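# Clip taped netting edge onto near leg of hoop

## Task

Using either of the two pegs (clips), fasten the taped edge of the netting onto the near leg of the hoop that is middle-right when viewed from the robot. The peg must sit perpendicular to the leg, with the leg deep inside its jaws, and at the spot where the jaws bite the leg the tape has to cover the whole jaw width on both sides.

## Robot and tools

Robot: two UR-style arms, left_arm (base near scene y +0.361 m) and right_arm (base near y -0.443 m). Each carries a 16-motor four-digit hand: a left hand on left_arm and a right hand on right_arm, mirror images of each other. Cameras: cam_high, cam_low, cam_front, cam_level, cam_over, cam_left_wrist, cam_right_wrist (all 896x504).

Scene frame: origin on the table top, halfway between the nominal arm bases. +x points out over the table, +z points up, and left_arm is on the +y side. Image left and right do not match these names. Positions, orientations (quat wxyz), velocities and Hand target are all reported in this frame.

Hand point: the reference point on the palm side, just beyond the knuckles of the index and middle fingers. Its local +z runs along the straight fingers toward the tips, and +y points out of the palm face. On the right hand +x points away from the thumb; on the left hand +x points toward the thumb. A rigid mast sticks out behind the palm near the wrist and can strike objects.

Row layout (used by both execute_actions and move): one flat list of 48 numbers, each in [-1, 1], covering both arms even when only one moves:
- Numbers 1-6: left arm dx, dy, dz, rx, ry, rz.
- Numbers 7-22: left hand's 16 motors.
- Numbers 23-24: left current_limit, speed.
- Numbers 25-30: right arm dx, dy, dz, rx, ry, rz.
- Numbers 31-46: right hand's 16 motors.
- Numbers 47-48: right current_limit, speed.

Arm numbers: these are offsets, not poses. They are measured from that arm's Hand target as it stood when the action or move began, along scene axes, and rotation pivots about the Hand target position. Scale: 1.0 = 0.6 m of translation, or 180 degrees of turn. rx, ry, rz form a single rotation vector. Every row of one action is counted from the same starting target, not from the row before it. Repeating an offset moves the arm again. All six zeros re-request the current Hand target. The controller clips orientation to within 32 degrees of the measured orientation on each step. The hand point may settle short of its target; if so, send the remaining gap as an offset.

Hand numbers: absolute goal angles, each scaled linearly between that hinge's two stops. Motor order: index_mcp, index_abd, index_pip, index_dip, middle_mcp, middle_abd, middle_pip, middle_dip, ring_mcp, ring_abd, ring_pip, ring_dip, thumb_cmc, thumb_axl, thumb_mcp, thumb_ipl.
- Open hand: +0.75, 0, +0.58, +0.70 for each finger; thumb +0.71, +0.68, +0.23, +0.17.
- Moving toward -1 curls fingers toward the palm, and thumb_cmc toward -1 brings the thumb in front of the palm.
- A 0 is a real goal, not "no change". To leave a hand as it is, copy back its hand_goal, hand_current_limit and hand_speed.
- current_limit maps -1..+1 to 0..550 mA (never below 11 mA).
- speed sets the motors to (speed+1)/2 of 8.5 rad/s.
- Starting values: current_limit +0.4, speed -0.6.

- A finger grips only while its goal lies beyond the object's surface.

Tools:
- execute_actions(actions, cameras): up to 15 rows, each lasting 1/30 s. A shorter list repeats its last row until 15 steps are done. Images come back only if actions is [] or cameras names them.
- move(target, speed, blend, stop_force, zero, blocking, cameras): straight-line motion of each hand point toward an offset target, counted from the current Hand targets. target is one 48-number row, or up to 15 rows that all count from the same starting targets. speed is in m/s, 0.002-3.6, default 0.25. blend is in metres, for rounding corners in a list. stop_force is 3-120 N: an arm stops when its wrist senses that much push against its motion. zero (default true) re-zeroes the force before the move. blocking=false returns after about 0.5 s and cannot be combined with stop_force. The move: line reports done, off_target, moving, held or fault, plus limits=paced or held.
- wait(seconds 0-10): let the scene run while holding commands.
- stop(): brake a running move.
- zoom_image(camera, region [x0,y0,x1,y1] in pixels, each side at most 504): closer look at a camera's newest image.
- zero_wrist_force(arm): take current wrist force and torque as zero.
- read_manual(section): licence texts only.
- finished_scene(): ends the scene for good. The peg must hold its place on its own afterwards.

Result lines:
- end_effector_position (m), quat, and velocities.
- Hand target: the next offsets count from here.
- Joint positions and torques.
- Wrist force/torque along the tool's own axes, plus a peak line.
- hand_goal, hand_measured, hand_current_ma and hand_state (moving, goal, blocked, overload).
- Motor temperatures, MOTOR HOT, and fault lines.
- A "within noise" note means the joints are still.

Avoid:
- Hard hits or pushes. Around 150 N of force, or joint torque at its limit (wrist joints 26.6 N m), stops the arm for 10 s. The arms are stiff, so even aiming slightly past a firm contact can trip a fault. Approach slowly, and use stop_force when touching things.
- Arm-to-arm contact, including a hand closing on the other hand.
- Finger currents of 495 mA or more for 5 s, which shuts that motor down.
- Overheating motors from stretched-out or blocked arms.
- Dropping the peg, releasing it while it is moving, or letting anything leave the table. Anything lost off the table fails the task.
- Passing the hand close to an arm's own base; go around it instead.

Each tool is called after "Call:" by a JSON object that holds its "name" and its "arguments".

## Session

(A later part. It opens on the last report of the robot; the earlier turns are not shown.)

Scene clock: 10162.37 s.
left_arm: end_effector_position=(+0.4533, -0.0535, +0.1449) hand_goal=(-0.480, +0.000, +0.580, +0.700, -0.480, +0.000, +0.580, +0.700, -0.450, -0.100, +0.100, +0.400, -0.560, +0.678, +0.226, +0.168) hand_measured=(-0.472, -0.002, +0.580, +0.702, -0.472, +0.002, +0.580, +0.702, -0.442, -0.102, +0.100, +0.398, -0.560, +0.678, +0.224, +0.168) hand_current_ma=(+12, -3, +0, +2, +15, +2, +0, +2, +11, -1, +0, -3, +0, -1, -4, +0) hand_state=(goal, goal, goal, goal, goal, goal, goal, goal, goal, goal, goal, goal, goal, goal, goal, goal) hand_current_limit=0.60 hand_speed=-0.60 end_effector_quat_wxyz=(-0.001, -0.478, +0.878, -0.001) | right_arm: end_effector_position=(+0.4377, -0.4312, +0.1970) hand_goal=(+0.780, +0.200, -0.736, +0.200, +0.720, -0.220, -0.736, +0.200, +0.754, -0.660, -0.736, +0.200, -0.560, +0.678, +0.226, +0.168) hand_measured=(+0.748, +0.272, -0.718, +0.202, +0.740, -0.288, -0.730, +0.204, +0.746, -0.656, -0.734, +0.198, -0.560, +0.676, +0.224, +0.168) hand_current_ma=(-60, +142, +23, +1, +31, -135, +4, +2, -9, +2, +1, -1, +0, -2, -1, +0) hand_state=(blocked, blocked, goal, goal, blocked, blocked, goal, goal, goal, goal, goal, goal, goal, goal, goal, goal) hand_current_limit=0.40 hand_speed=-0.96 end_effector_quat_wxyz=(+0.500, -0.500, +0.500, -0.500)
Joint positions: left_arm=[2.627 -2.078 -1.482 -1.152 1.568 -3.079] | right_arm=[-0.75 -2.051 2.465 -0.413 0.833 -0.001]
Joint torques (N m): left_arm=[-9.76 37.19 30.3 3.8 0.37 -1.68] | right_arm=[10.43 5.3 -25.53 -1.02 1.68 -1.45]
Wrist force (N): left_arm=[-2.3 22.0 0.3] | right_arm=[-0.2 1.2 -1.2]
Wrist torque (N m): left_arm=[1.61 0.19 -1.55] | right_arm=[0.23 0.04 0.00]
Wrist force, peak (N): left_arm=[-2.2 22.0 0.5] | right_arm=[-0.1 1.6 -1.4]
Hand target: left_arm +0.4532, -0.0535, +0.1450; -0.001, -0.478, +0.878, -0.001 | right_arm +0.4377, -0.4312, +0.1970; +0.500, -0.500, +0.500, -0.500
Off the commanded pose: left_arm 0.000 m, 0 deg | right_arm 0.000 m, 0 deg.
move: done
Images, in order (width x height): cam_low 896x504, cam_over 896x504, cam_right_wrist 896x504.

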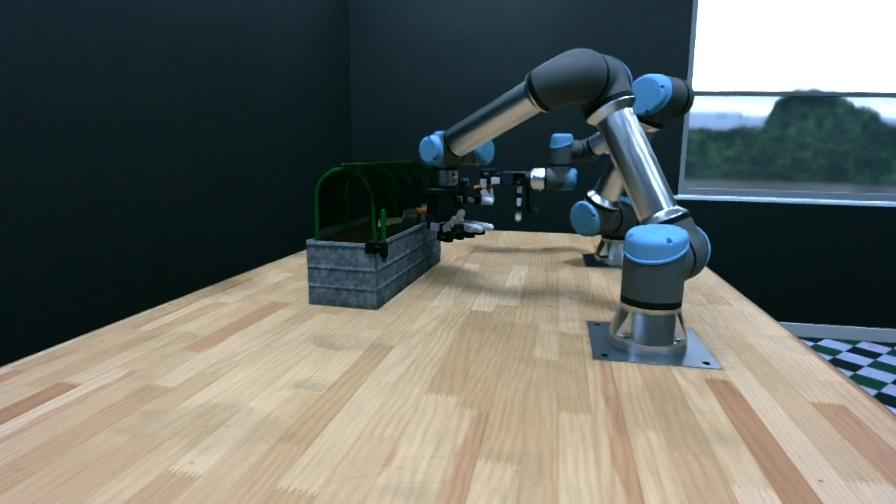

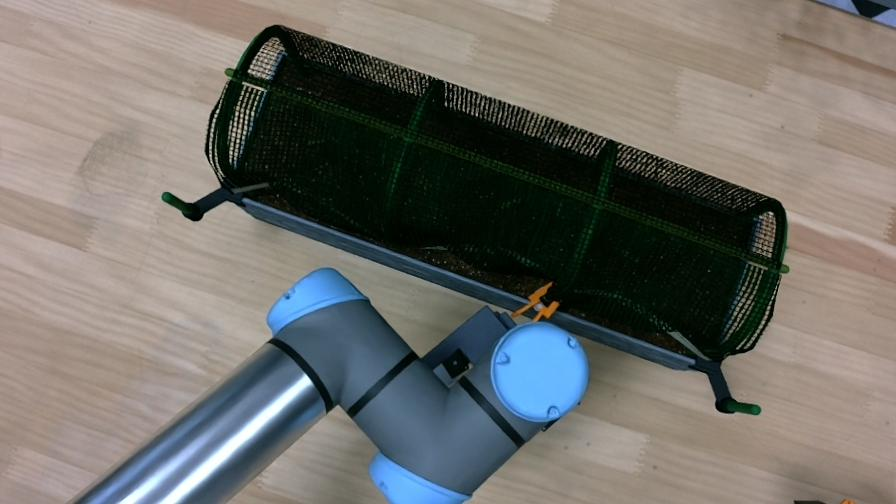

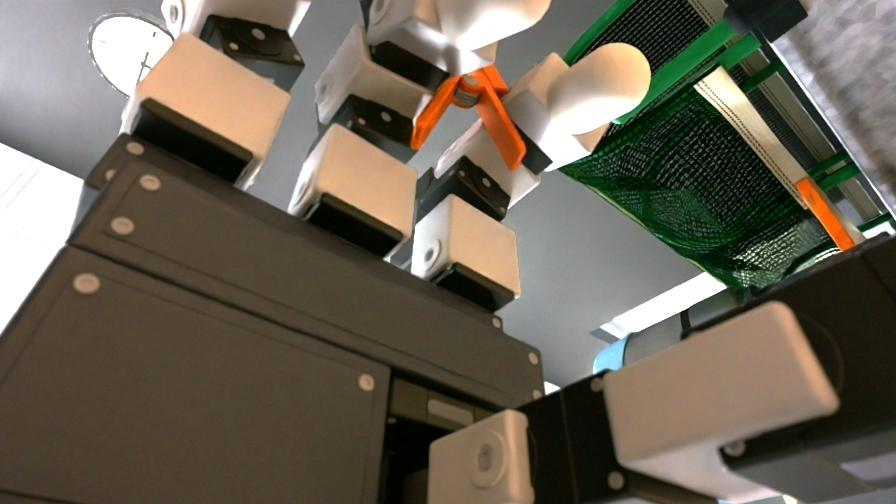

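Call:
{"name": "move", "arguments": {"target": [0.0014,-0.0009,0,0,0,0,-0.48,0,0.58,0.70,-0.48,0,0.58,0.70,-0.45,-0.1,0.1,0.4,-0.56,0.678,0.226,0.168,0.6,-0.6,0,0,0,0,0,0,0.78,0.20,-0.737,0.2,0.72,-0.22,-0.737,0.2,0.754,-0.66,-0.737,0.2,-0.56,0.678,0.226,0.168,0.4,-0.96], "speed": 0.01}}

Call:
{"name": "move", "arguments": {"target": [0.0014,-0.0009,0,0,0,0,-0.48,0,0.58,0.70,-0.48,0,0.58,0.70,-0.45,-0.1,0.1,0.4,-0.56,0.678,0.226,0.168,0.6,-0.6,0,0,0,0,0,0,0.78,0.20,-0.737,0.2,0.72,-0.22,-0.737,0.2,0.754,-0.66,-0.737,0.2,-0.56,0.678,0.226,0.168,0.4,-0.96], "speed": 0.01, "cameras": ["cam_over","cam_low","cam_right_wrist","cam_front"]}}

Call:
{"name": "zoom_image", "arguments": {"camera": "cam_over", "region": [490, 275, 570, 355]}}

Call:
{"name": "zoom_image", "arguments": {"camera": "cam_right_wrist", "region": [770, 140, 896, 280]}}

Scene clock: 10182.27 s.
left_arm: end_effector_position=(+0.4541, -0.0540, +0.1450) hand_goal=(-0.480, +0.000, +0.580, +0.700, -0.480, +0.000, +0.580, +0.700, -0.450, -0.100, +0.100, +0.400, -0.560, +0.678, +0.226, +0.168) hand_measured=(-0.472, -0.002, +0.580, +0.702, -0.472, +0.002, +0.580, +0.702, -0.442, -0.102, +0.100, +0.398, -0.560, +0.678, +0.224, +0.168) hand_current_ma=(+12, -3, +0, +2, +15, +2, +0, +2, +11, -1, +0, -3, +0, -1, -4, +0) hand_state=(goal, goal, goal, goal, goal, goal, goal, goal, goal, goal, goal, goal, goal, goal, goal, goal) hand_current_limit=0.60 hand_speed=-0.60 end_effector_quat_wxyz=(-0.001, -0.478, +0.878, -0.001) | right_arm: end_effector_position=(+0.4377, -0.4312, +0.1970) hand_goal=(+0.780, +0.200, -0.736, +0.200, +0.720, -0.220, -0.736, +0.200, +0.754, -0.660, -0.736, +0.200, -0.560, +0.678, +0.226, +0.168) hand_measured=(+0.748, +0.272, -0.718, +0.202, +0.740, -0.288, -0.730, +0.204, +0.746, -0.656, -0.734, +0.198, -0.560, +0.676, +0.224, +0.168) hand_current_ma=(-60, +142, +23, +1, +31, -135, +4, +2, -9, +2, +1, -1, +0, -2, -1, +0) hand_state=(blocked, blocked, goal, goal, blocked, blocked, goal, goal, goal, goal, goal, goal, goal, goal, goal, goal) hand_current_limit=0.40 hand_speed=-0.96 end_effector_quat_wxyz=(+0.500, -0.500, +0.500, -0.500)
Joint positions: left_arm=[2.626 -2.08 -1.479 -1.153 1.568 -3.079] | right_arm=[-0.75 -2.051 2.465 -0.413 0.833 -0.001]
Joint torques (N m): left_arm=[-9.61 33.43 33.29 3.84 -1.6 -1.78] | right_arm=[9.91 5.29 -25.96 -1.01 1.63 -1.32]
Wrist force (N): left_arm=[-2.1 24.4 0.4] | right_arm=[-0.1 1.6 -1.3]
Wrist torque (N m): left_arm=[1.75 0.17 -1.66] | right_arm=[0.28 0.02 0.03]
Wrist force, peak (N): left_arm=[-2.2 24.4 0.2] | right_arm=[-0.3 1.8 -1.3]
Hand target: left_arm +0.4541, -0.0540, +0.1450; -0.001, -0.478, +0.878, -0.001 | right_arm +0.4377, -0.4312, +0.1970; +0.500, -0.500, +0.500, -0.500
Off the commanded pose: left_arm 0.000 m, 0 deg | right_arm 0.000 m, 0 deg.
move: done

Scene clock: 10182.97 s.
left_arm: end_effector_position=(+0.4549, -0.0546, +0.1450) hand_goal=(-0.480, +0.000, +0.580, +0.700, -0.480, +0.000, +0.580, +0.700, -0.450, -0.100, +0.100, +0.400, -0.560, +0.678, +0.226, +0.168) hand_measured=(-0.472, -0.002, +0.580, +0.702, -0.472, +0.002, +0.580, +0.702, -0.442, -0.102, +0.100, +0.398, -0.560, +0.678, +0.224, +0.168) hand_current_ma=(+12, -3, +0, +2, +15, +2, +0, +2, +11, -1, +0, -3, +0, -1, -4, +0) hand_state=(goal, goal, goal, goal, goal, goal, goal, goal, goal, goal, goal, goal, goal, goal, goal, goal) hand_current_limit=0.60 hand_speed=-0.60 end_effector_quat_wxyz=(-0.001, -0.478, +0.878, -0.001) | right_arm: end_effector_position=(+0.4377, -0.4312, +0.1970) hand_goal=(+0.780, +0.200, -0.736, +0.200, +0.720, -0.220, -0.736, +0.200, +0.754, -0.660, -0.736, +0.200, -0.560, +0.678, +0.226, +0.168) hand_measured=(+0.748, +0.272, -0.718, +0.202, +0.740, -0.288, -0.730, +0.204, +0.746, -0.656, -0.734, +0.198, -0.560, +0.676, +0.224, +0.168) hand_current_ma=(-60, +142, +23, +1, +31, -135, +4, +2, -9, +2, +1, -1, +0, -2, -1, +0) hand_state=(blocked, blocked, goal, goal, blocked, blocked, goal, goal, goal, goal, goal, goal, goal, goal, goal, goal) hand_current_limit=0.40 hand_speed=-0.96 end_effector_quat_wxyz=(+0.500, -0.500, +0.500, -0.500)
Joint positions: left_arm=[2.626 -2.082 -1.475 -1.154 1.568 -3.079] | right_arm=[-0.75 -2.051 2.465 -0.413 0.833 -0.001]
Joint torques (N m): left_arm=[-10.31 34.1 33.88 3.75 -1.67 -1.72] | right_arm=[9.76 5.71 -25.01 -1 1.4 -1.38]
Wrist force (N): left_arm=[-2.3 24.8 0.5] | right_arm=[-0.1 1.3 -1.0]
Wrist torque (N m): left_arm=[1.77 0.20 -1.71] | right_arm=[0.23 0.02 0.01]
Wrist force, peak (N): left_arm=[-2.3 25.6 0.3] | right_arm=[-0.2 1.5 -1.4]
Hand target: left_arm +0.4549, -0.0545, +0.1450; -0.001, -0.478, +0.878, -0.001 | right_arm +0.4377, -0.4312, +0.1970; +0.500, -0.500, +0.500, -0.500
Off the commanded pose: left_arm 0.000 m, 0 deg | right_arm 0.000 m, 0 deg.
move: done
Images, in order (width x height): cam_low 896x504, cam_front 896x504, cam_over 896x504, cam_right_wrist 896x504.

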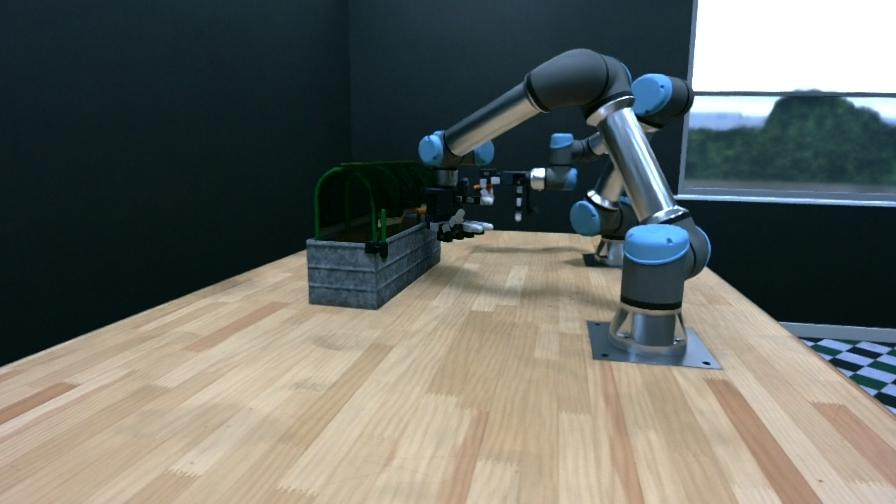

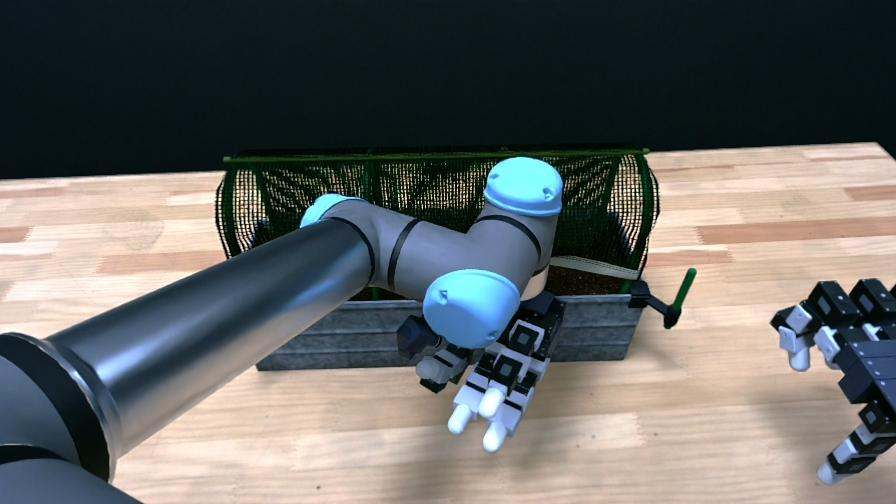

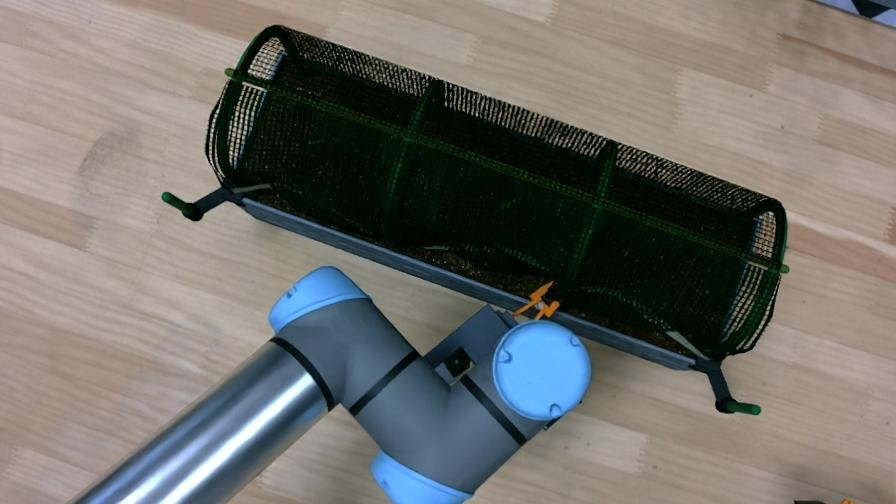

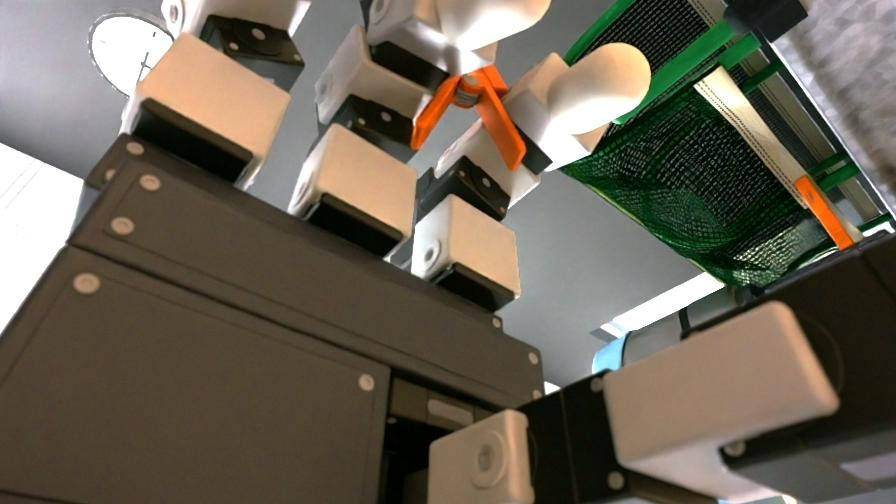

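Scaled by 6.300.

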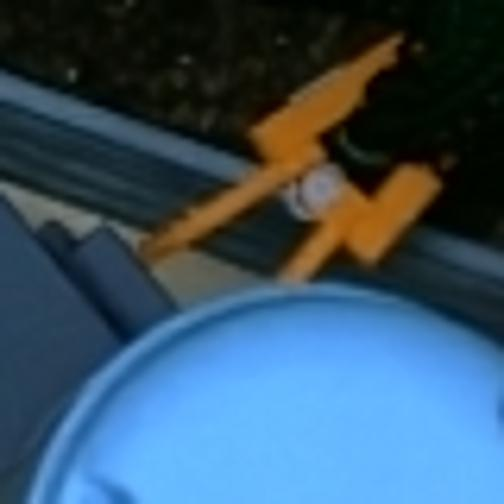

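Scaled by 3.600.

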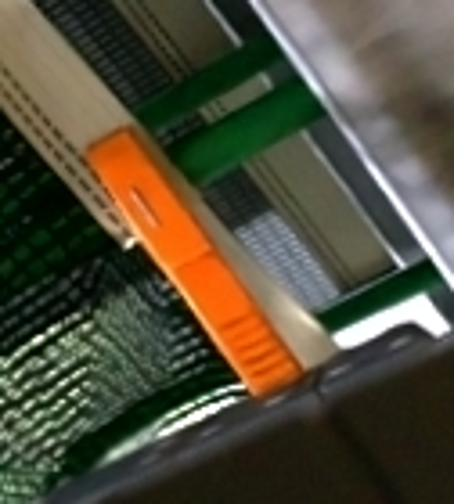

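Call:
{"name": "move", "arguments": {"target": [0.0028,-0.0018,0,0,0,0,-0.48,0,0.58,0.70,-0.48,0,0.58,0.70,-0.45,-0.1,0.1,0.4,-0.56,0.678,0.226,0.168,0.6,-0.6,0,0,0,0,0,0,0.78,0.20,-0.737,0.2,0.72,-0.22,-0.737,0.2,0.754,-0.66,-0.737,0.2,-0.56,0.678,0.226,0.168,0.4,-0.96], "speed": 0.01}}

Call:
{"name": "move", "arguments": {"target": [0.0014,-0.0009,0,0,0,0,-0.48,0,0.58,0.70,-0.48,0,0.58,0.70,-0.45,-0.1,0.1,0.4,-0.56,0.678,0.226,0.168,0.6,-0.6,0,0,0,0,0,0,0.78,0.20,-0.737,0.2,0.72,-0.22,-0.737,0.2,0.754,-0.66,-0.737,0.2,-0.56,0.678,0.226,0.168,0.4,-0.96], "speed": 0.01, "cameras": ["cam_over","cam_low","cam_right_wrist"]}}

Call:
{"name": "zoom_image", "arguments": {"camera": "cam_over", "region": [490, 275, 570, 355]}}

Call:
{"name": "zoom_image", "arguments": {"camera": "cam_right_wrist", "region": [770, 140, 896, 280]}}

Scene clock: 10204.07 s.
left_arm: end_effector_position=(+0.4566, -0.0556, +0.1450) hand_goal=(-0.480, +0.000, +0.580, +0.700, -0.480, +0.000, +0.580, +0.700, -0.450, -0.100, +0.100, +0.400, -0.560, +0.678, +0.226, +0.168) hand_measured=(-0.472, -0.002, +0.580, +0.702, -0.472, +0.002, +0.580, +0.702, -0.442, -0.102, +0.100, +0.398, -0.560, +0.678, +0.224, +0.168) hand_current_ma=(+12, -3, +0, +2, +15, +2, +0, +2, +11, -1, +0, -3, +0, -1, -4, +0) hand_state=(goal, goal, goal, goal, goal, goal, goal, goal, goal, goal, goal, goal, goal, goal, goal, goal) hand_current_limit=0.60 hand_speed=-0.60 end_effector_quat_wxyz=(-0.001, -0.478, +0.878, -0.001) | right_arm: end_effector_position=(+0.4377, -0.4312, +0.1970) hand_goal=(+0.780, +0.200, -0.736, +0.200, +0.720, -0.220, -0.736, +0.200, +0.754, -0.660, -0.736, +0.200, -0.560, +0.678, +0.226, +0.168) hand_measured=(+0.748, +0.272, -0.718, +0.202, +0.740, -0.288, -0.730, +0.204, +0.746, -0.656, -0.734, +0.198, -0.560, +0.676, +0.224, +0.168) hand_current_ma=(-60, +142, +23, +1, +31, -135, +4, +2, -9, +2, +1, -1, +0, -2, -1, +0) hand_state=(blocked, blocked, goal, goal, blocked, blocked, goal, goal, goal, goal, goal, goal, goal, goal, goal, goal) hand_current_limit=0.40 hand_speed=-0.96 end_effector_quat_wxyz=(+0.500, -0.500, +0.500, -0.500)
Joint positions: left_arm=[2.626 -2.087 -1.468 -1.157 1.568 -3.079] | right_arm=[-0.75 -2.051 2.465 -0.413 0.833 -0.001]
Joint torques (N m): left_arm=[-9.84 36.74 31.6 4.55 -1.53 -1.54] | right_arm=[10.62 4.06 -24.73 -0.92 1.73 -1.42]
Wrist force (N): left_arm=[-3.1 28.1 0.3] | right_arm=[-0.1 1.3 -1.1]
Wrist torque (N m): left_arm=[1.99 0.25 -1.98] | right_arm=[0.24 0.01 0.02]
Wrist force, peak (N): left_arm=[-3.1 28.1 0.3] | right_arm=[-0.1 1.5 -1.5]
Hand target: left_arm +0.4566, -0.0556, +0.1450; -0.001, -0.478, +0.878, -0.001 | right_arm +0.4377, -0.4312, +0.1970; +0.500, -0.500, +0.500, -0.500
Off the commanded pose: left_arm 0.000 m, 0 deg | right_arm 0.000 m, 0 deg.
move: done

Scene clock: 10204.77 s.
left_arm: end_effector_position=(+0.4575, -0.0562, +0.1450) hand_goal=(-0.480, +0.000, +0.580, +0.700, -0.480, +0.000, +0.580, +0.700, -0.450, -0.100, +0.100, +0.400, -0.560, +0.678, +0.226, +0.168) hand_measured=(-0.472, -0.002, +0.580, +0.702, -0.472, +0.002, +0.580, +0.702, -0.442, -0.102, +0.100, +0.398, -0.560, +0.678, +0.224, +0.168) hand_current_ma=(+12, -3, +0, +2, +15, +2, +0, +2, +11, -1, +0, -3, +0, -1, -4, +0) hand_state=(goal, goal, goal, goal, goal, goal, goal, goal, goal, goal, goal, goal, goal, goal, goal, goal) hand_current_limit=0.60 hand_speed=-0.60 end_effector_quat_wxyz=(-0.001, -0.478, +0.878, -0.001) | right_arm: end_effector_position=(+0.4377, -0.4312, +0.1970) hand_goal=(+0.780, +0.200, -0.736, +0.200, +0.720, -0.220, -0.736, +0.200, +0.754, -0.660, -0.736, +0.200, -0.560, +0.678, +0.226, +0.168) hand_measured=(+0.748, +0.272, -0.718, +0.202, +0.740, -0.288, -0.730, +0.204, +0.746, -0.656, -0.734, +0.198, -0.560, +0.676, +0.224, +0.168) hand_current_ma=(-60, +142, +23, +1, +31, -135, +4, +2, -9, +2, +1, -1, +0, -2, -1, +0) hand_state=(blocked, blocked, goal, goal, blocked, blocked, goal, goal, goal, goal, goal, goal, goal, goal, goal, goal) hand_current_limit=0.40 hand_speed=-0.96 end_effector_quat_wxyz=(+0.500, -0.500, +0.500, -0.500)
Joint positions: left_arm=[2.626 -2.089 -1.465 -1.158 1.568 -3.079] | right_arm=[-0.75 -2.051 2.465 -0.413 0.833 -0.001]
Joint torques (N m): left_arm=[-10.77 34.37 34.7 4.48 -1.61 -1.58] | right_arm=[9.41 6.69 -25.82 -0.79 1.53 -1.45]
Wrist force (N): left_arm=[-3.2 28.7 0.2] | right_arm=[0.1 1.3 -1.1]
Wrist torque (N m): left_arm=[2.01 0.24 -2.03] | right_arm=[0.24 -0.01 0.04]
Wrist force, peak (N): left_arm=[-2.9 28.9 0.3] | right_arm=[-0.2 1.4 -1.4]
Hand target: left_arm +0.4574, -0.0562, +0.1450; -0.001, -0.478, +0.878, -0.001 | right_arm +0.4377, -0.4312, +0.1970; +0.500, -0.500, +0.500, -0.500
Off the commanded pose: left_arm 0.000 m, 0 deg | right_arm 0.000 m, 0 deg.
move: done
Images, in order (width x height): cam_low 896x504, cam_over 896x504, cam_right_wrist 896x504.

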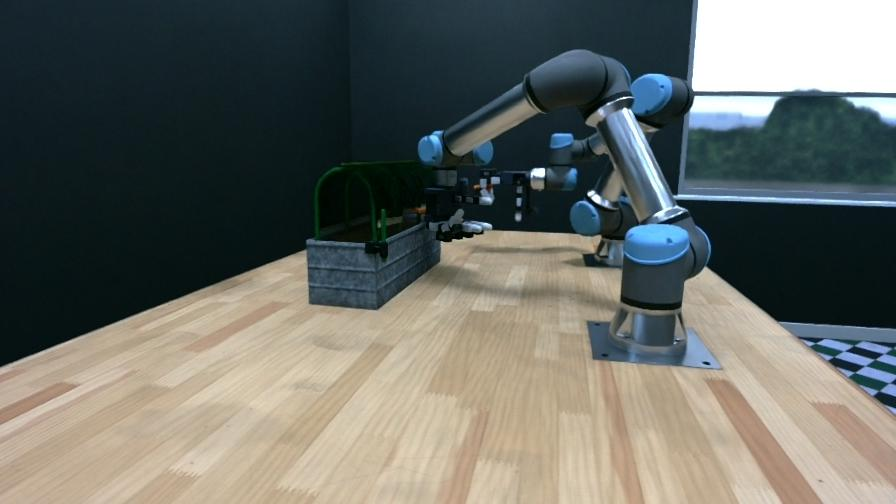

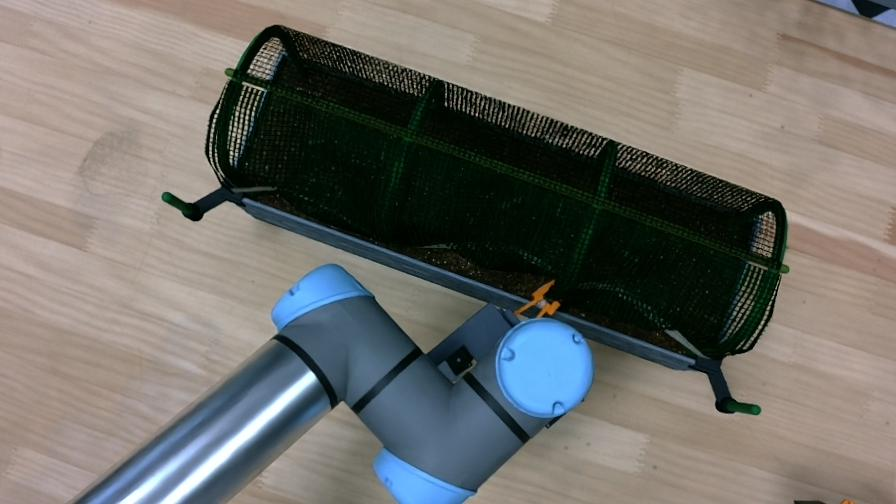

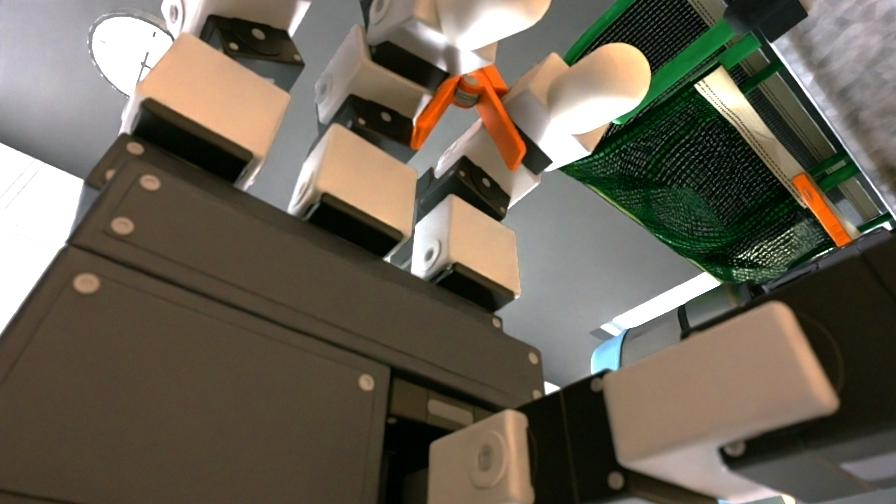

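Scaled by 6.300.

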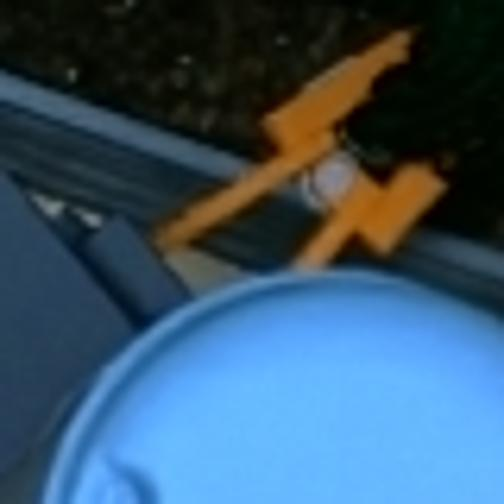

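Scaled by 3.600.

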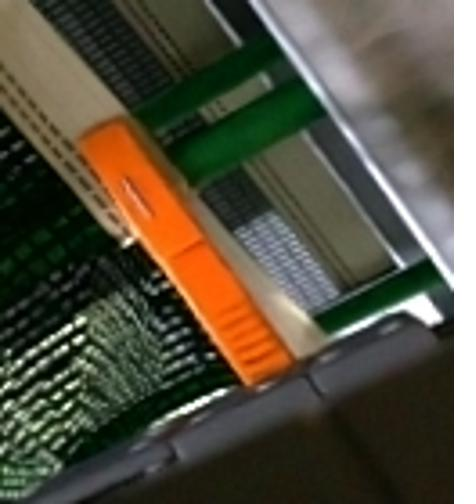

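Call:
{"name": "move", "arguments": {"target": [-0.0042,0.0027,0,0,0,0,-0.48,0,0.58,0.70,-0.48,0,0.58,0.70,-0.45,-0.1,0.1,0.4,-0.56,0.678,0.226,0.168,0.6,-0.6,0,0,0,0,0,0,0.78,0.20,-0.737,0.2,0.72,-0.22,-0.737,0.2,0.754,-0.66,-0.737,0.2,-0.56,0.678,0.226,0.168,0.4,-0.96], "speed": 0.005}}

Call:
{"name": "move", "arguments": {"target": [-0.0042,0.0027,0,0,0,0,-0.48,0,0.58,0.70,-0.48,0,0.58,0.70,-0.45,-0.1,0.1,0.4,-0.56,0.678,0.226,0.168,0.6,-0.6,0,0,0,0,0,0,0.78,0.20,-0.737,0.2,0.72,-0.22,-0.737,0.2,0.754,-0.66,-0.737,0.2,-0.56,0.678,0.226,0.168,0.4,-0.96], "speed": 0.005}}

Call:
{"name": "move", "arguments": {"target": [-0.007,0.0045,0,0,0,0,-0.48,0,0.58,0.70,-0.48,0,0.58,0.70,-0.45,-0.1,0.1,0.4,-0.56,0.678,0.226,0.168,0.6,-0.6,0,0,0,0,0,0,0.78,0.20,-0.737,0.2,0.72,-0.22,-0.737,0.2,0.754,-0.66,-0.737,0.2,-0.56,0.678,0.226,0.168,0.4,-0.96], "speed": 0.01, "cameras": ["cam_over","cam_low","cam_right_wrist"]}}

Call:
{"name": "zoom_image", "arguments": {"camera": "cam_over", "region": [490, 275, 570, 355]}}

Call:
{"name": "zoom_image", "arguments": {"camera": "cam_right_wrist", "region": [770, 140, 896, 280]}}

Call:
{"name": "zoom_image", "arguments": {"camera": "cam_low", "region": [410, 200, 450, 230]}}

Scene clock: 10224.07 s.
left_arm: end_effector_position=(+0.4549, -0.0545, +0.1450) hand_goal=(-0.480, +0.000, +0.580, +0.700, -0.480, +0.000, +0.580, +0.700, -0.450, -0.100, +0.100, +0.400, -0.560, +0.678, +0.226, +0.168) hand_measured=(-0.472, -0.002, +0.580, +0.702, -0.472, +0.002, +0.580, +0.702, -0.442, -0.102, +0.100, +0.398, -0.560, +0.678, +0.224, +0.168) hand_current_ma=(+12, -3, +0, +2, +15, +2, +0, +2, +11, -1, +0, -3, +0, -1, -4, +0) hand_state=(goal, goal, goal, goal, goal, goal, goal, goal, goal, goal, goal, goal, goal, goal, goal, goal) hand_current_limit=0.60 hand_speed=-0.60 end_effector_quat_wxyz=(-0.001, -0.478, +0.878, -0.001) | right_arm: end_effector_position=(+0.4377, -0.4312, +0.1970) hand_goal=(+0.780, +0.200, -0.736, +0.200, +0.720, -0.220, -0.736, +0.200, +0.754, -0.660, -0.736, +0.200, -0.560, +0.678, +0.226, +0.168) hand_measured=(+0.748, +0.272, -0.718, +0.202, +0.740, -0.288, -0.730, +0.204, +0.746, -0.656, -0.734, +0.198, -0.560, +0.676, +0.224, +0.168) hand_current_ma=(-60, +142, +23, +1, +31, -135, +4, +2, -9, +2, +1, -1, +0, -2, -1, +0) hand_state=(blocked, blocked, goal, goal, blocked, blocked, goal, goal, goal, goal, goal, goal, goal, goal, goal, goal) hand_current_limit=0.40 hand_speed=-0.96 end_effector_quat_wxyz=(+0.500, -0.500, +0.500, -0.500)
Joint positions: left_arm=[2.626 -2.082 -1.476 -1.154 1.568 -3.079] | right_arm=[-0.75 -2.051 2.465 -0.413 0.833 -0.001]
Joint torques (N m): left_arm=[11 53.28 25.59 4.57 -1.38 2.62] | right_arm=[9.54 4.46 -25.9 -0.86 1.74 -1.52]
Wrist force (N): left_arm=[-1.0 6.9 0.6] | right_arm=[-0.6 1.0 -1.2]
Wrist torque (N m): left_arm=[0.61 0.14 -0.55] | right_arm=[0.20 0.09 -0.03]
Wrist force, peak (N): left_arm=[-3.2 29.0 0.2] | right_arm=[0.0 1.6 -1.4]
Hand target: left_arm +0.4549, -0.0545, +0.1450; -0.001, -0.478, +0.878, -0.001 | right_arm +0.4377, -0.4312, +0.1970; +0.500, -0.500, +0.500, -0.500
Off the commanded pose: left_arm 0.000 m, 0 deg | right_arm 0.000 m, 0 deg.
move: done

Scene clock: 10224.90 s.
left_arm: end_effector_position=(+0.4524, -0.0529, +0.1450) hand_goal=(-0.480, +0.000, +0.580, +0.700, -0.480, +0.000, +0.580, +0.700, -0.450, -0.100, +0.100, +0.400, -0.560, +0.678, +0.226, +0.168) hand_measured=(-0.472, -0.002, +0.580, +0.702, -0.472, +0.002, +0.580, +0.702, -0.442, -0.102, +0.100, +0.398, -0.560, +0.678, +0.224, +0.168) hand_current_ma=(+12, -3, +0, +2, +15, +2, +0, +2, +11, -1, +0, -3, +0, -1, -4, +0) hand_state=(goal, goal, goal, goal, goal, goal, goal, goal, goal, goal, goal, goal, goal, goal, goal, goal) hand_current_limit=0.60 hand_speed=-0.60 end_effector_quat_wxyz=(-0.001, -0.478, +0.878, -0.001) | right_arm: end_effector_position=(+0.4377, -0.4312, +0.1970) hand_goal=(+0.780, +0.200, -0.736, +0.200, +0.720, -0.220, -0.736, +0.200, +0.754, -0.660, -0.736, +0.200, -0.560, +0.678, +0.226, +0.168) hand_measured=(+0.748, +0.272, -0.718, +0.202, +0.740, -0.288, -0.730, +0.204, +0.746, -0.656, -0.734, +0.198, -0.560, +0.676, +0.224, +0.168) hand_current_ma=(-60, +142, +23, +1, +31, -135, +4, +2, -9, +2, +1, -1, +0, -2, -1, +0) hand_state=(blocked, blocked, goal, goal, blocked, blocked, goal, goal, goal, goal, goal, goal, goal, goal, goal, goal) hand_current_limit=0.40 hand_speed=-0.96 end_effector_quat_wxyz=(+0.500, -0.500, +0.500, -0.500)
Joint positions: left_arm=[2.627 -2.076 -1.486 -1.151 1.568 -3.078] | right_arm=[-0.75 -2.051 2.465 -0.413 0.833 -0.001]
Joint torques (N m): left_arm=[12.35 53.21 24.22 3.85 -1.26 2.38] | right_arm=[9.91 4.31 -25.7 -0.83 1.53 -1.62]
Wrist force (N): left_arm=[0.5 0.8 0.7] | right_arm=[0.1 1.1 -1.3]
Wrist torque (N m): left_arm=[0.21 0.05 -0.03] | right_arm=[0.23 0.00 0.03]
Wrist force, peak (N): left_arm=[-1.1 6.9 0.6] | right_arm=[-0.1 1.5 -1.4]
Hand target: left_arm +0.4524, -0.0529, +0.1450; -0.001, -0.478, +0.878, -0.001 | right_arm +0.4377, -0.4312, +0.1970; +0.500, -0.500, +0.500, -0.500
Off the commanded pose: left_arm 0.000 m, 0 deg | right_arm 0.000 m, 0 deg.
move: done

Scene clock: 10225.67 s.
left_arm: end_effector_position=(+0.4481, -0.0502, +0.1450) hand_goal=(-0.480, +0.000, +0.580, +0.700, -0.480, +0.000, +0.580, +0.700, -0.450, -0.100, +0.100, +0.400, -0.560, +0.678, +0.226, +0.168) hand_measured=(-0.472, -0.002, +0.580, +0.702, -0.472, +0.002, +0.580, +0.702, -0.442, -0.102, +0.100, +0.398, -0.560, +0.678, +0.224, +0.168) hand_current_ma=(+12, -3, +0, +2, +15, +2, +0, +2, +11, -1, +0, -3, +0, -1, -4, +0) hand_state=(goal, goal, goal, goal, goal, goal, goal, goal, goal, goal, goal, goal, goal, goal, goal, goal) hand_current_limit=0.60 hand_speed=-0.60 end_effector_quat_wxyz=(-0.001, -0.478, +0.878, -0.001) | right_arm: end_effector_position=(+0.4377, -0.4312, +0.1970) hand_goal=(+0.780, +0.200, -0.736, +0.200, +0.720, -0.220, -0.736, +0.200, +0.754, -0.660, -0.736, +0.200, -0.560, +0.678, +0.226, +0.168) hand_measured=(+0.748, +0.272, -0.718, +0.202, +0.740, -0.288, -0.730, +0.204, +0.746, -0.656, -0.734, +0.198, -0.560, +0.676, +0.224, +0.168) hand_current_ma=(-60, +142, +23, +1, +31, -135, +4, +2, -9, +2, +1, -1, +0, -2, -1, +0) hand_state=(blocked, blocked, goal, goal, blocked, blocked, goal, goal, goal, goal, goal, goal, goal, goal, goal, goal) hand_current_limit=0.40 hand_speed=-0.96 end_effector_quat_wxyz=(+0.500, -0.500, +0.500, -0.500)
Joint positions: left_arm=[2.627 -2.065 -1.503 -1.144 1.568 -3.078] | right_arm=[-0.75 -2.051 2.465 -0.413 0.833 -0.001]
Joint torques (N m): left_arm=[11.72 42.8 30.06 2.98 -1.28 2.37] | right_arm=[10.2 4.8 -26.32 -0.62 1.85 -1.46]
Wrist force (N): left_arm=[0.2 0.6 0.7] | right_arm=[-0.4 1.4 -1.0]
Wrist torque (N m): left_arm=[0.20 0.09 -0.05] | right_arm=[0.25 0.07 -0.01]
Wrist force, peak (N): left_arm=[0.2 0.8 0.8] | right_arm=[-0.2 1.5 -1.4]
Hand target: left_arm +0.4482, -0.0502, +0.1450; -0.001, -0.478, +0.878, -0.001 | right_arm +0.4377, -0.4312, +0.1970; +0.500, -0.500, +0.500, -0.500
Off the commanded pose: left_arm 0.000 m, 0 deg | right_arm 0.000 m, 0 deg.
move: done
Images, in order (width x height): cam_low 896x504, cam_over 896x504, cam_right_wrist 896x504.

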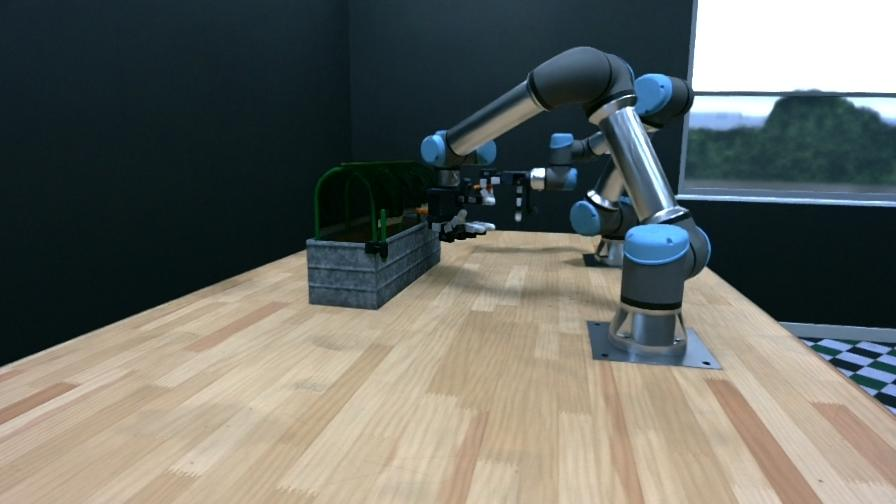

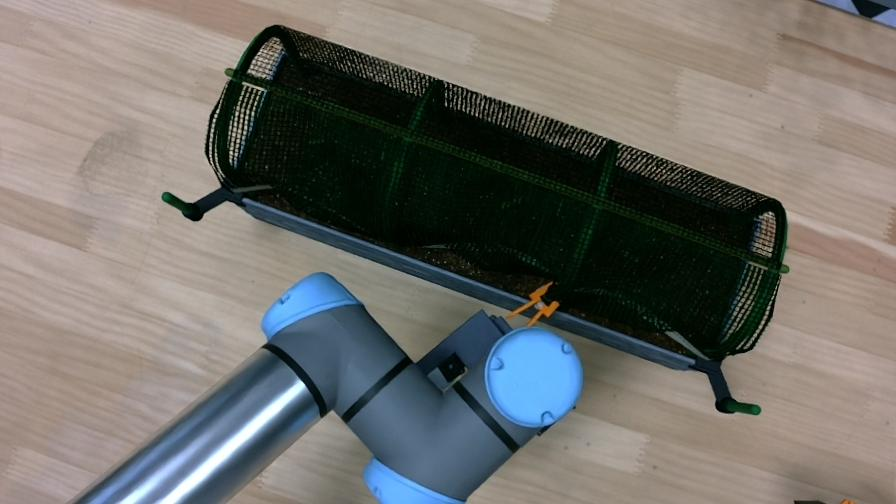

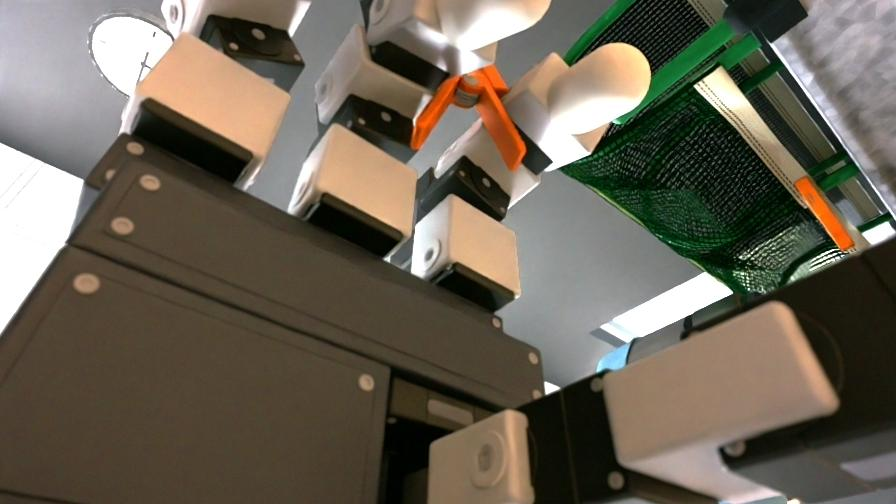

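Scaled by 6.300.

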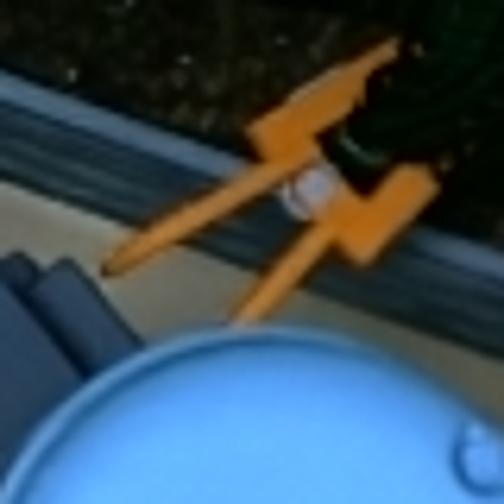

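Scaled by 3.600.

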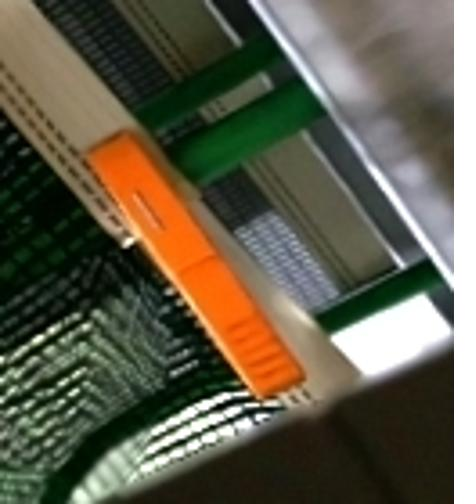

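Scaled by 12.600.

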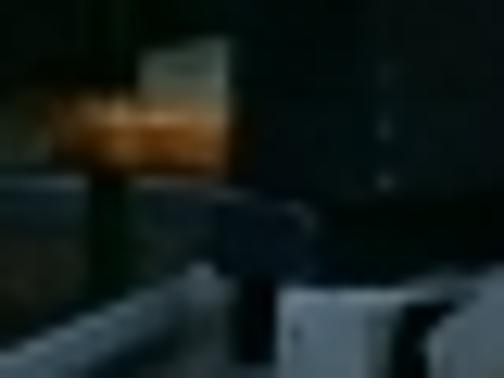

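Call:
{"name": "move", "arguments": {"target": [[-0.084,0.0543,0,0,0,0,-0.48,0,0.58,0.70,-0.48,0,0.58,0.70,-0.45,-0.1,0.1,0.4,-0.56,0.678,0.226,0.168,0.6,-0.6,0,0,0,0,0,0,0.78,0.20,-0.737,0.2,0.72,-0.22,-0.737,0.2,0.754,-0.66,-0.737,0.2,-0.56,0.678,0.226,0.168,0.4,-0.96],[-0.0843,0.28,0.1,0,0,0,-0.48,0,0.58,0.70,-0.48,0,0.58,0.70,-0.45,-0.1,0.1,0.4,-0.56,0.678,0.226,0.168,0.6,-0.6,0,0,0,0,0,0,0.78,0.20,-0.737,0.2,0.72,-0.22,-0.737,0.2,0.754,-0.66,-0.737,0.2,-0.56,0.678,0.226,0.168,0.4,-0.96]], "speed": [0.05,0.1], "blend": [0.01,0], "cameras": ["cam_over","cam_low","cam_right_wrist","cam_level","cam_front"]}}

Call:
{"name": "zoom_image", "arguments": {"camera": "cam_over", "region": [500, 275, 570, 345]}}

Call:
{"name": "zoom_image", "arguments": {"camera": "cam_level", "region": [505, 260, 585, 320]}}

Call:
{"name": "zoom_image", "arguments": {"camera": "cam_front", "region": [475, 250, 535, 310]}}

Call:
{"name": "zoom_image", "arguments": {"camera": "cam_right_wrist", "region": [770, 140, 896, 280]}}

Call:
{"name": "zoom_image", "arguments": {"camera": "cam_low", "region": [400, 195, 450, 235]}}

Scene clock: 10269.53 s.
left_arm: end_effector_position=(+0.3976, +0.1178, +0.2050) hand_goal=(-0.480, +0.000, +0.580, +0.700, -0.480, +0.000, +0.580, +0.700, -0.450, -0.100, +0.100, +0.400, -0.560, +0.678, +0.226, +0.168) hand_measured=(-0.472, -0.002, +0.580, +0.702, -0.472, +0.002, +0.580, +0.702, -0.442, -0.102, +0.100, +0.398, -0.560, +0.678, +0.224, +0.168) hand_current_ma=(+12, -3, +0, +2, +15, +2, +0, +2, +11, -1, +0, -3, +0, -1, -4, +0) hand_state=(goal, goal, goal, goal, goal, goal, goal, goal, goal, goal, goal, goal, goal, goal, goal, goal) hand_current_limit=0.60 hand_speed=-0.60 end_effector_quat_wxyz=(-0.001, -0.478, +0.878, -0.001) | right_arm: end_effector_position=(+0.4377, -0.4312, +0.1970) hand_goal=(+0.780, +0.200, -0.736, +0.200, +0.720, -0.220, -0.736, +0.200, +0.754, -0.660, -0.736, +0.200, -0.560, +0.678, +0.226, +0.168) hand_measured=(+0.748, +0.272, -0.718, +0.202, +0.740, -0.288, -0.730, +0.204, +0.746, -0.656, -0.734, +0.198, -0.560, +0.676, +0.224, +0.168) hand_current_ma=(-60, +142, +23, +1, +31, -135, +4, +2, -9, +2, +1, -1, +0, -2, -1, +0) hand_state=(blocked, blocked, goal, goal, blocked, blocked, goal, goal, goal, goal, goal, goal, goal, goal, goal, goal) hand_current_limit=0.40 hand_speed=-0.96 end_effector_quat_wxyz=(+0.500, -0.500, +0.500, -0.500)
Joint positions: left_arm=[2.859 -1.696 -1.837 -1.18 1.568 -2.846] | right_arm=[-0.75 -2.051 2.465 -0.413 0.833 -0.001]
Joint torques (N m): left_arm=[-8.23 15.74 30.84 4.38 -1.16 -2.74] | right_arm=[8.98 4.36 -25.9 -0.71 1.6 -1.7]
Wrist force (N): left_arm=[0.3 0.4 1.0] | right_arm=[0.2 1.2 -1.1]
Wrist torque (N m): left_arm=[0.13 0.10 0.03] | right_arm=[0.23 -0.02 0.04]
Wrist force, peak (N): left_arm=[1.1 0.6 1.0] | right_arm=[0.0 1.6 -1.5]
Hand target: left_arm +0.3976, +0.1178, +0.2050; -0.001, -0.478, +0.878, -0.001 | right_arm +0.4377, -0.4312, +0.1970; +0.500, -0.500, +0.500, -0.500
Off the commanded pose: left_arm 0.000 m, 0 deg | right_arm 0.000 m, 0 deg.
move: done
Images, in order (width x height): cam_low 896x504, cam_front 896x504, cam_level 896x504, cam_over 896x504, cam_right_wrist 896x504.

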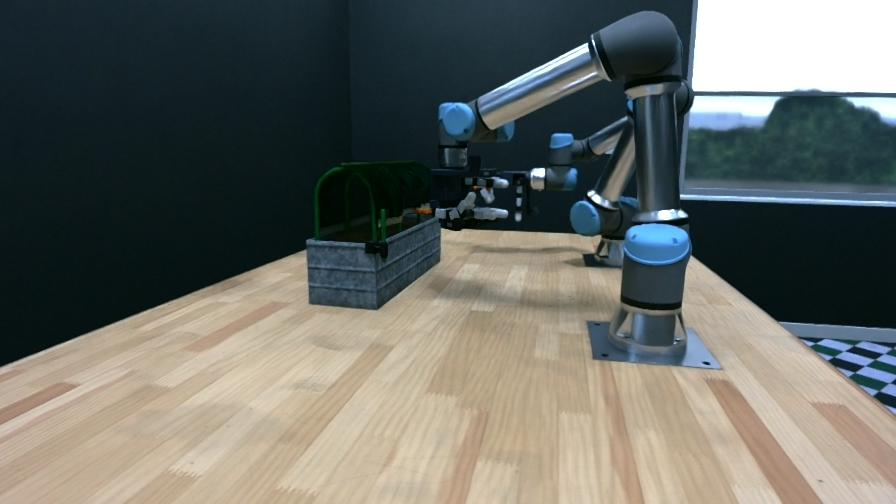

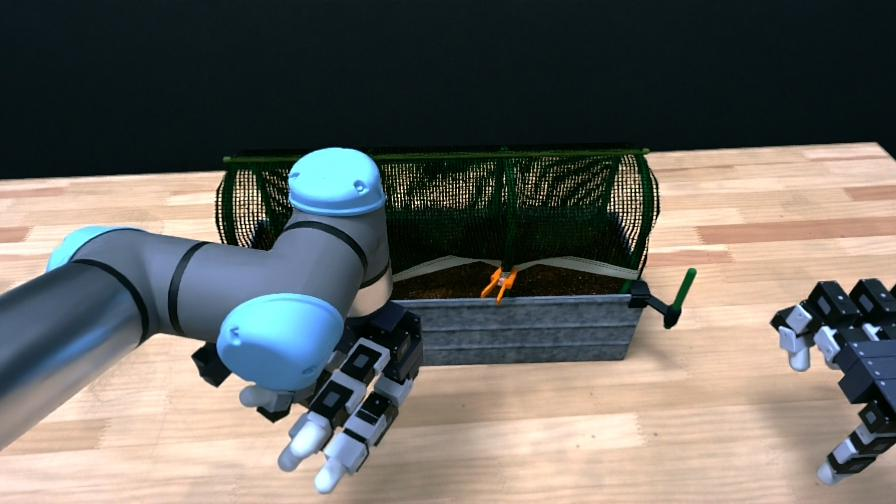

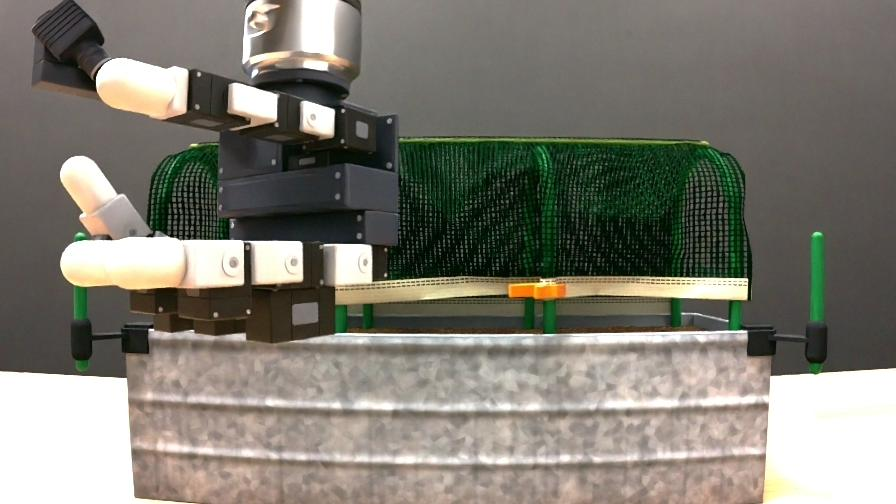

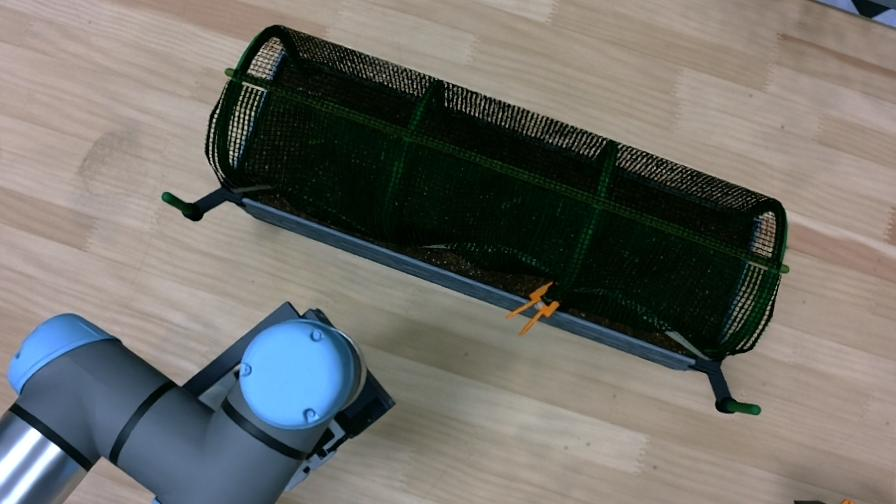

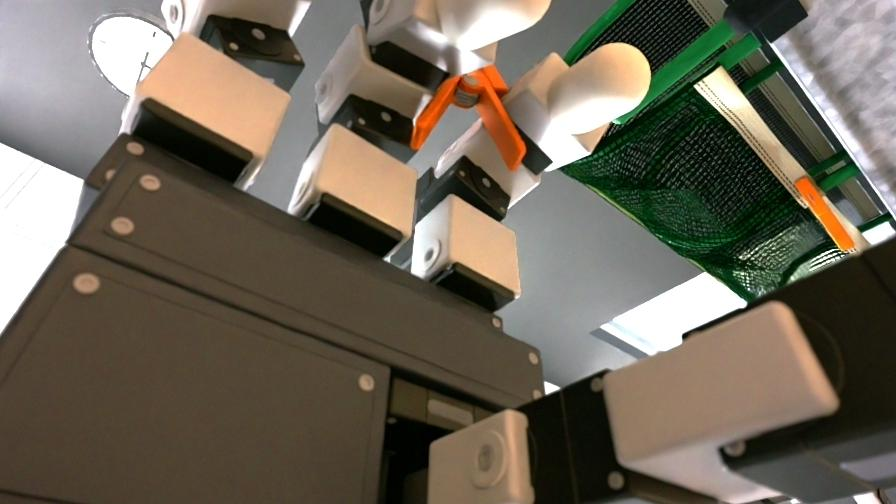

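Scaled by 7.200.

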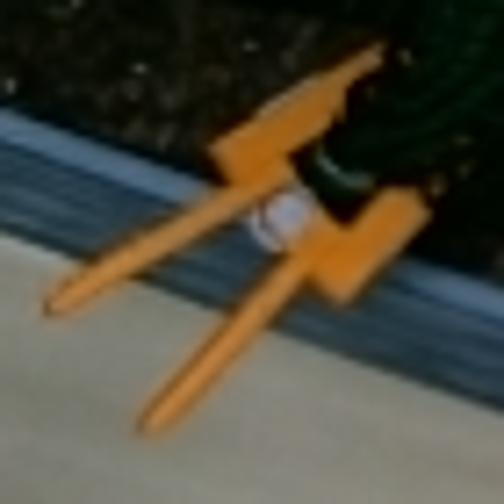

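Scaled by 6.300.

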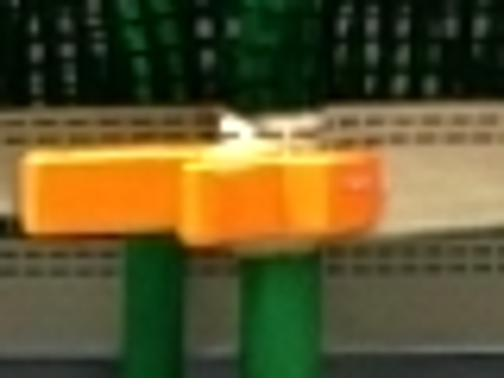

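Scaled by 8.400.

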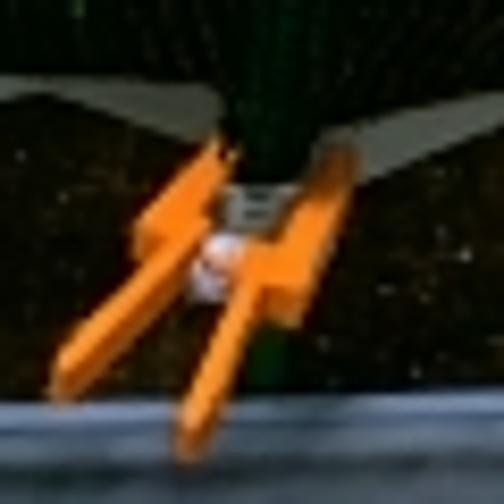

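Scaled by 3.600.

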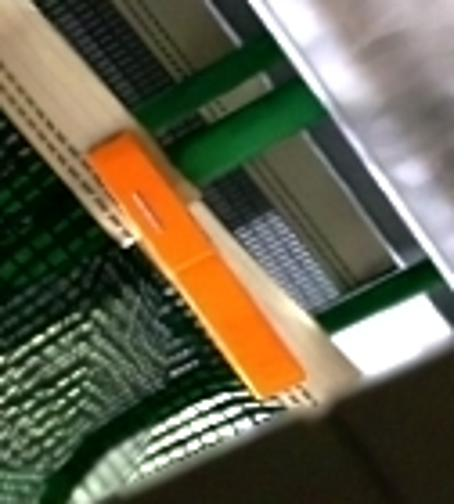

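Scaled by 10.080.

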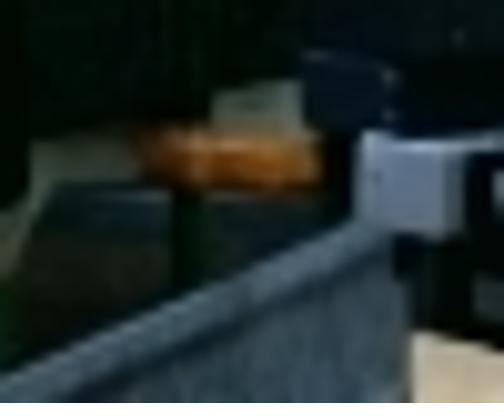

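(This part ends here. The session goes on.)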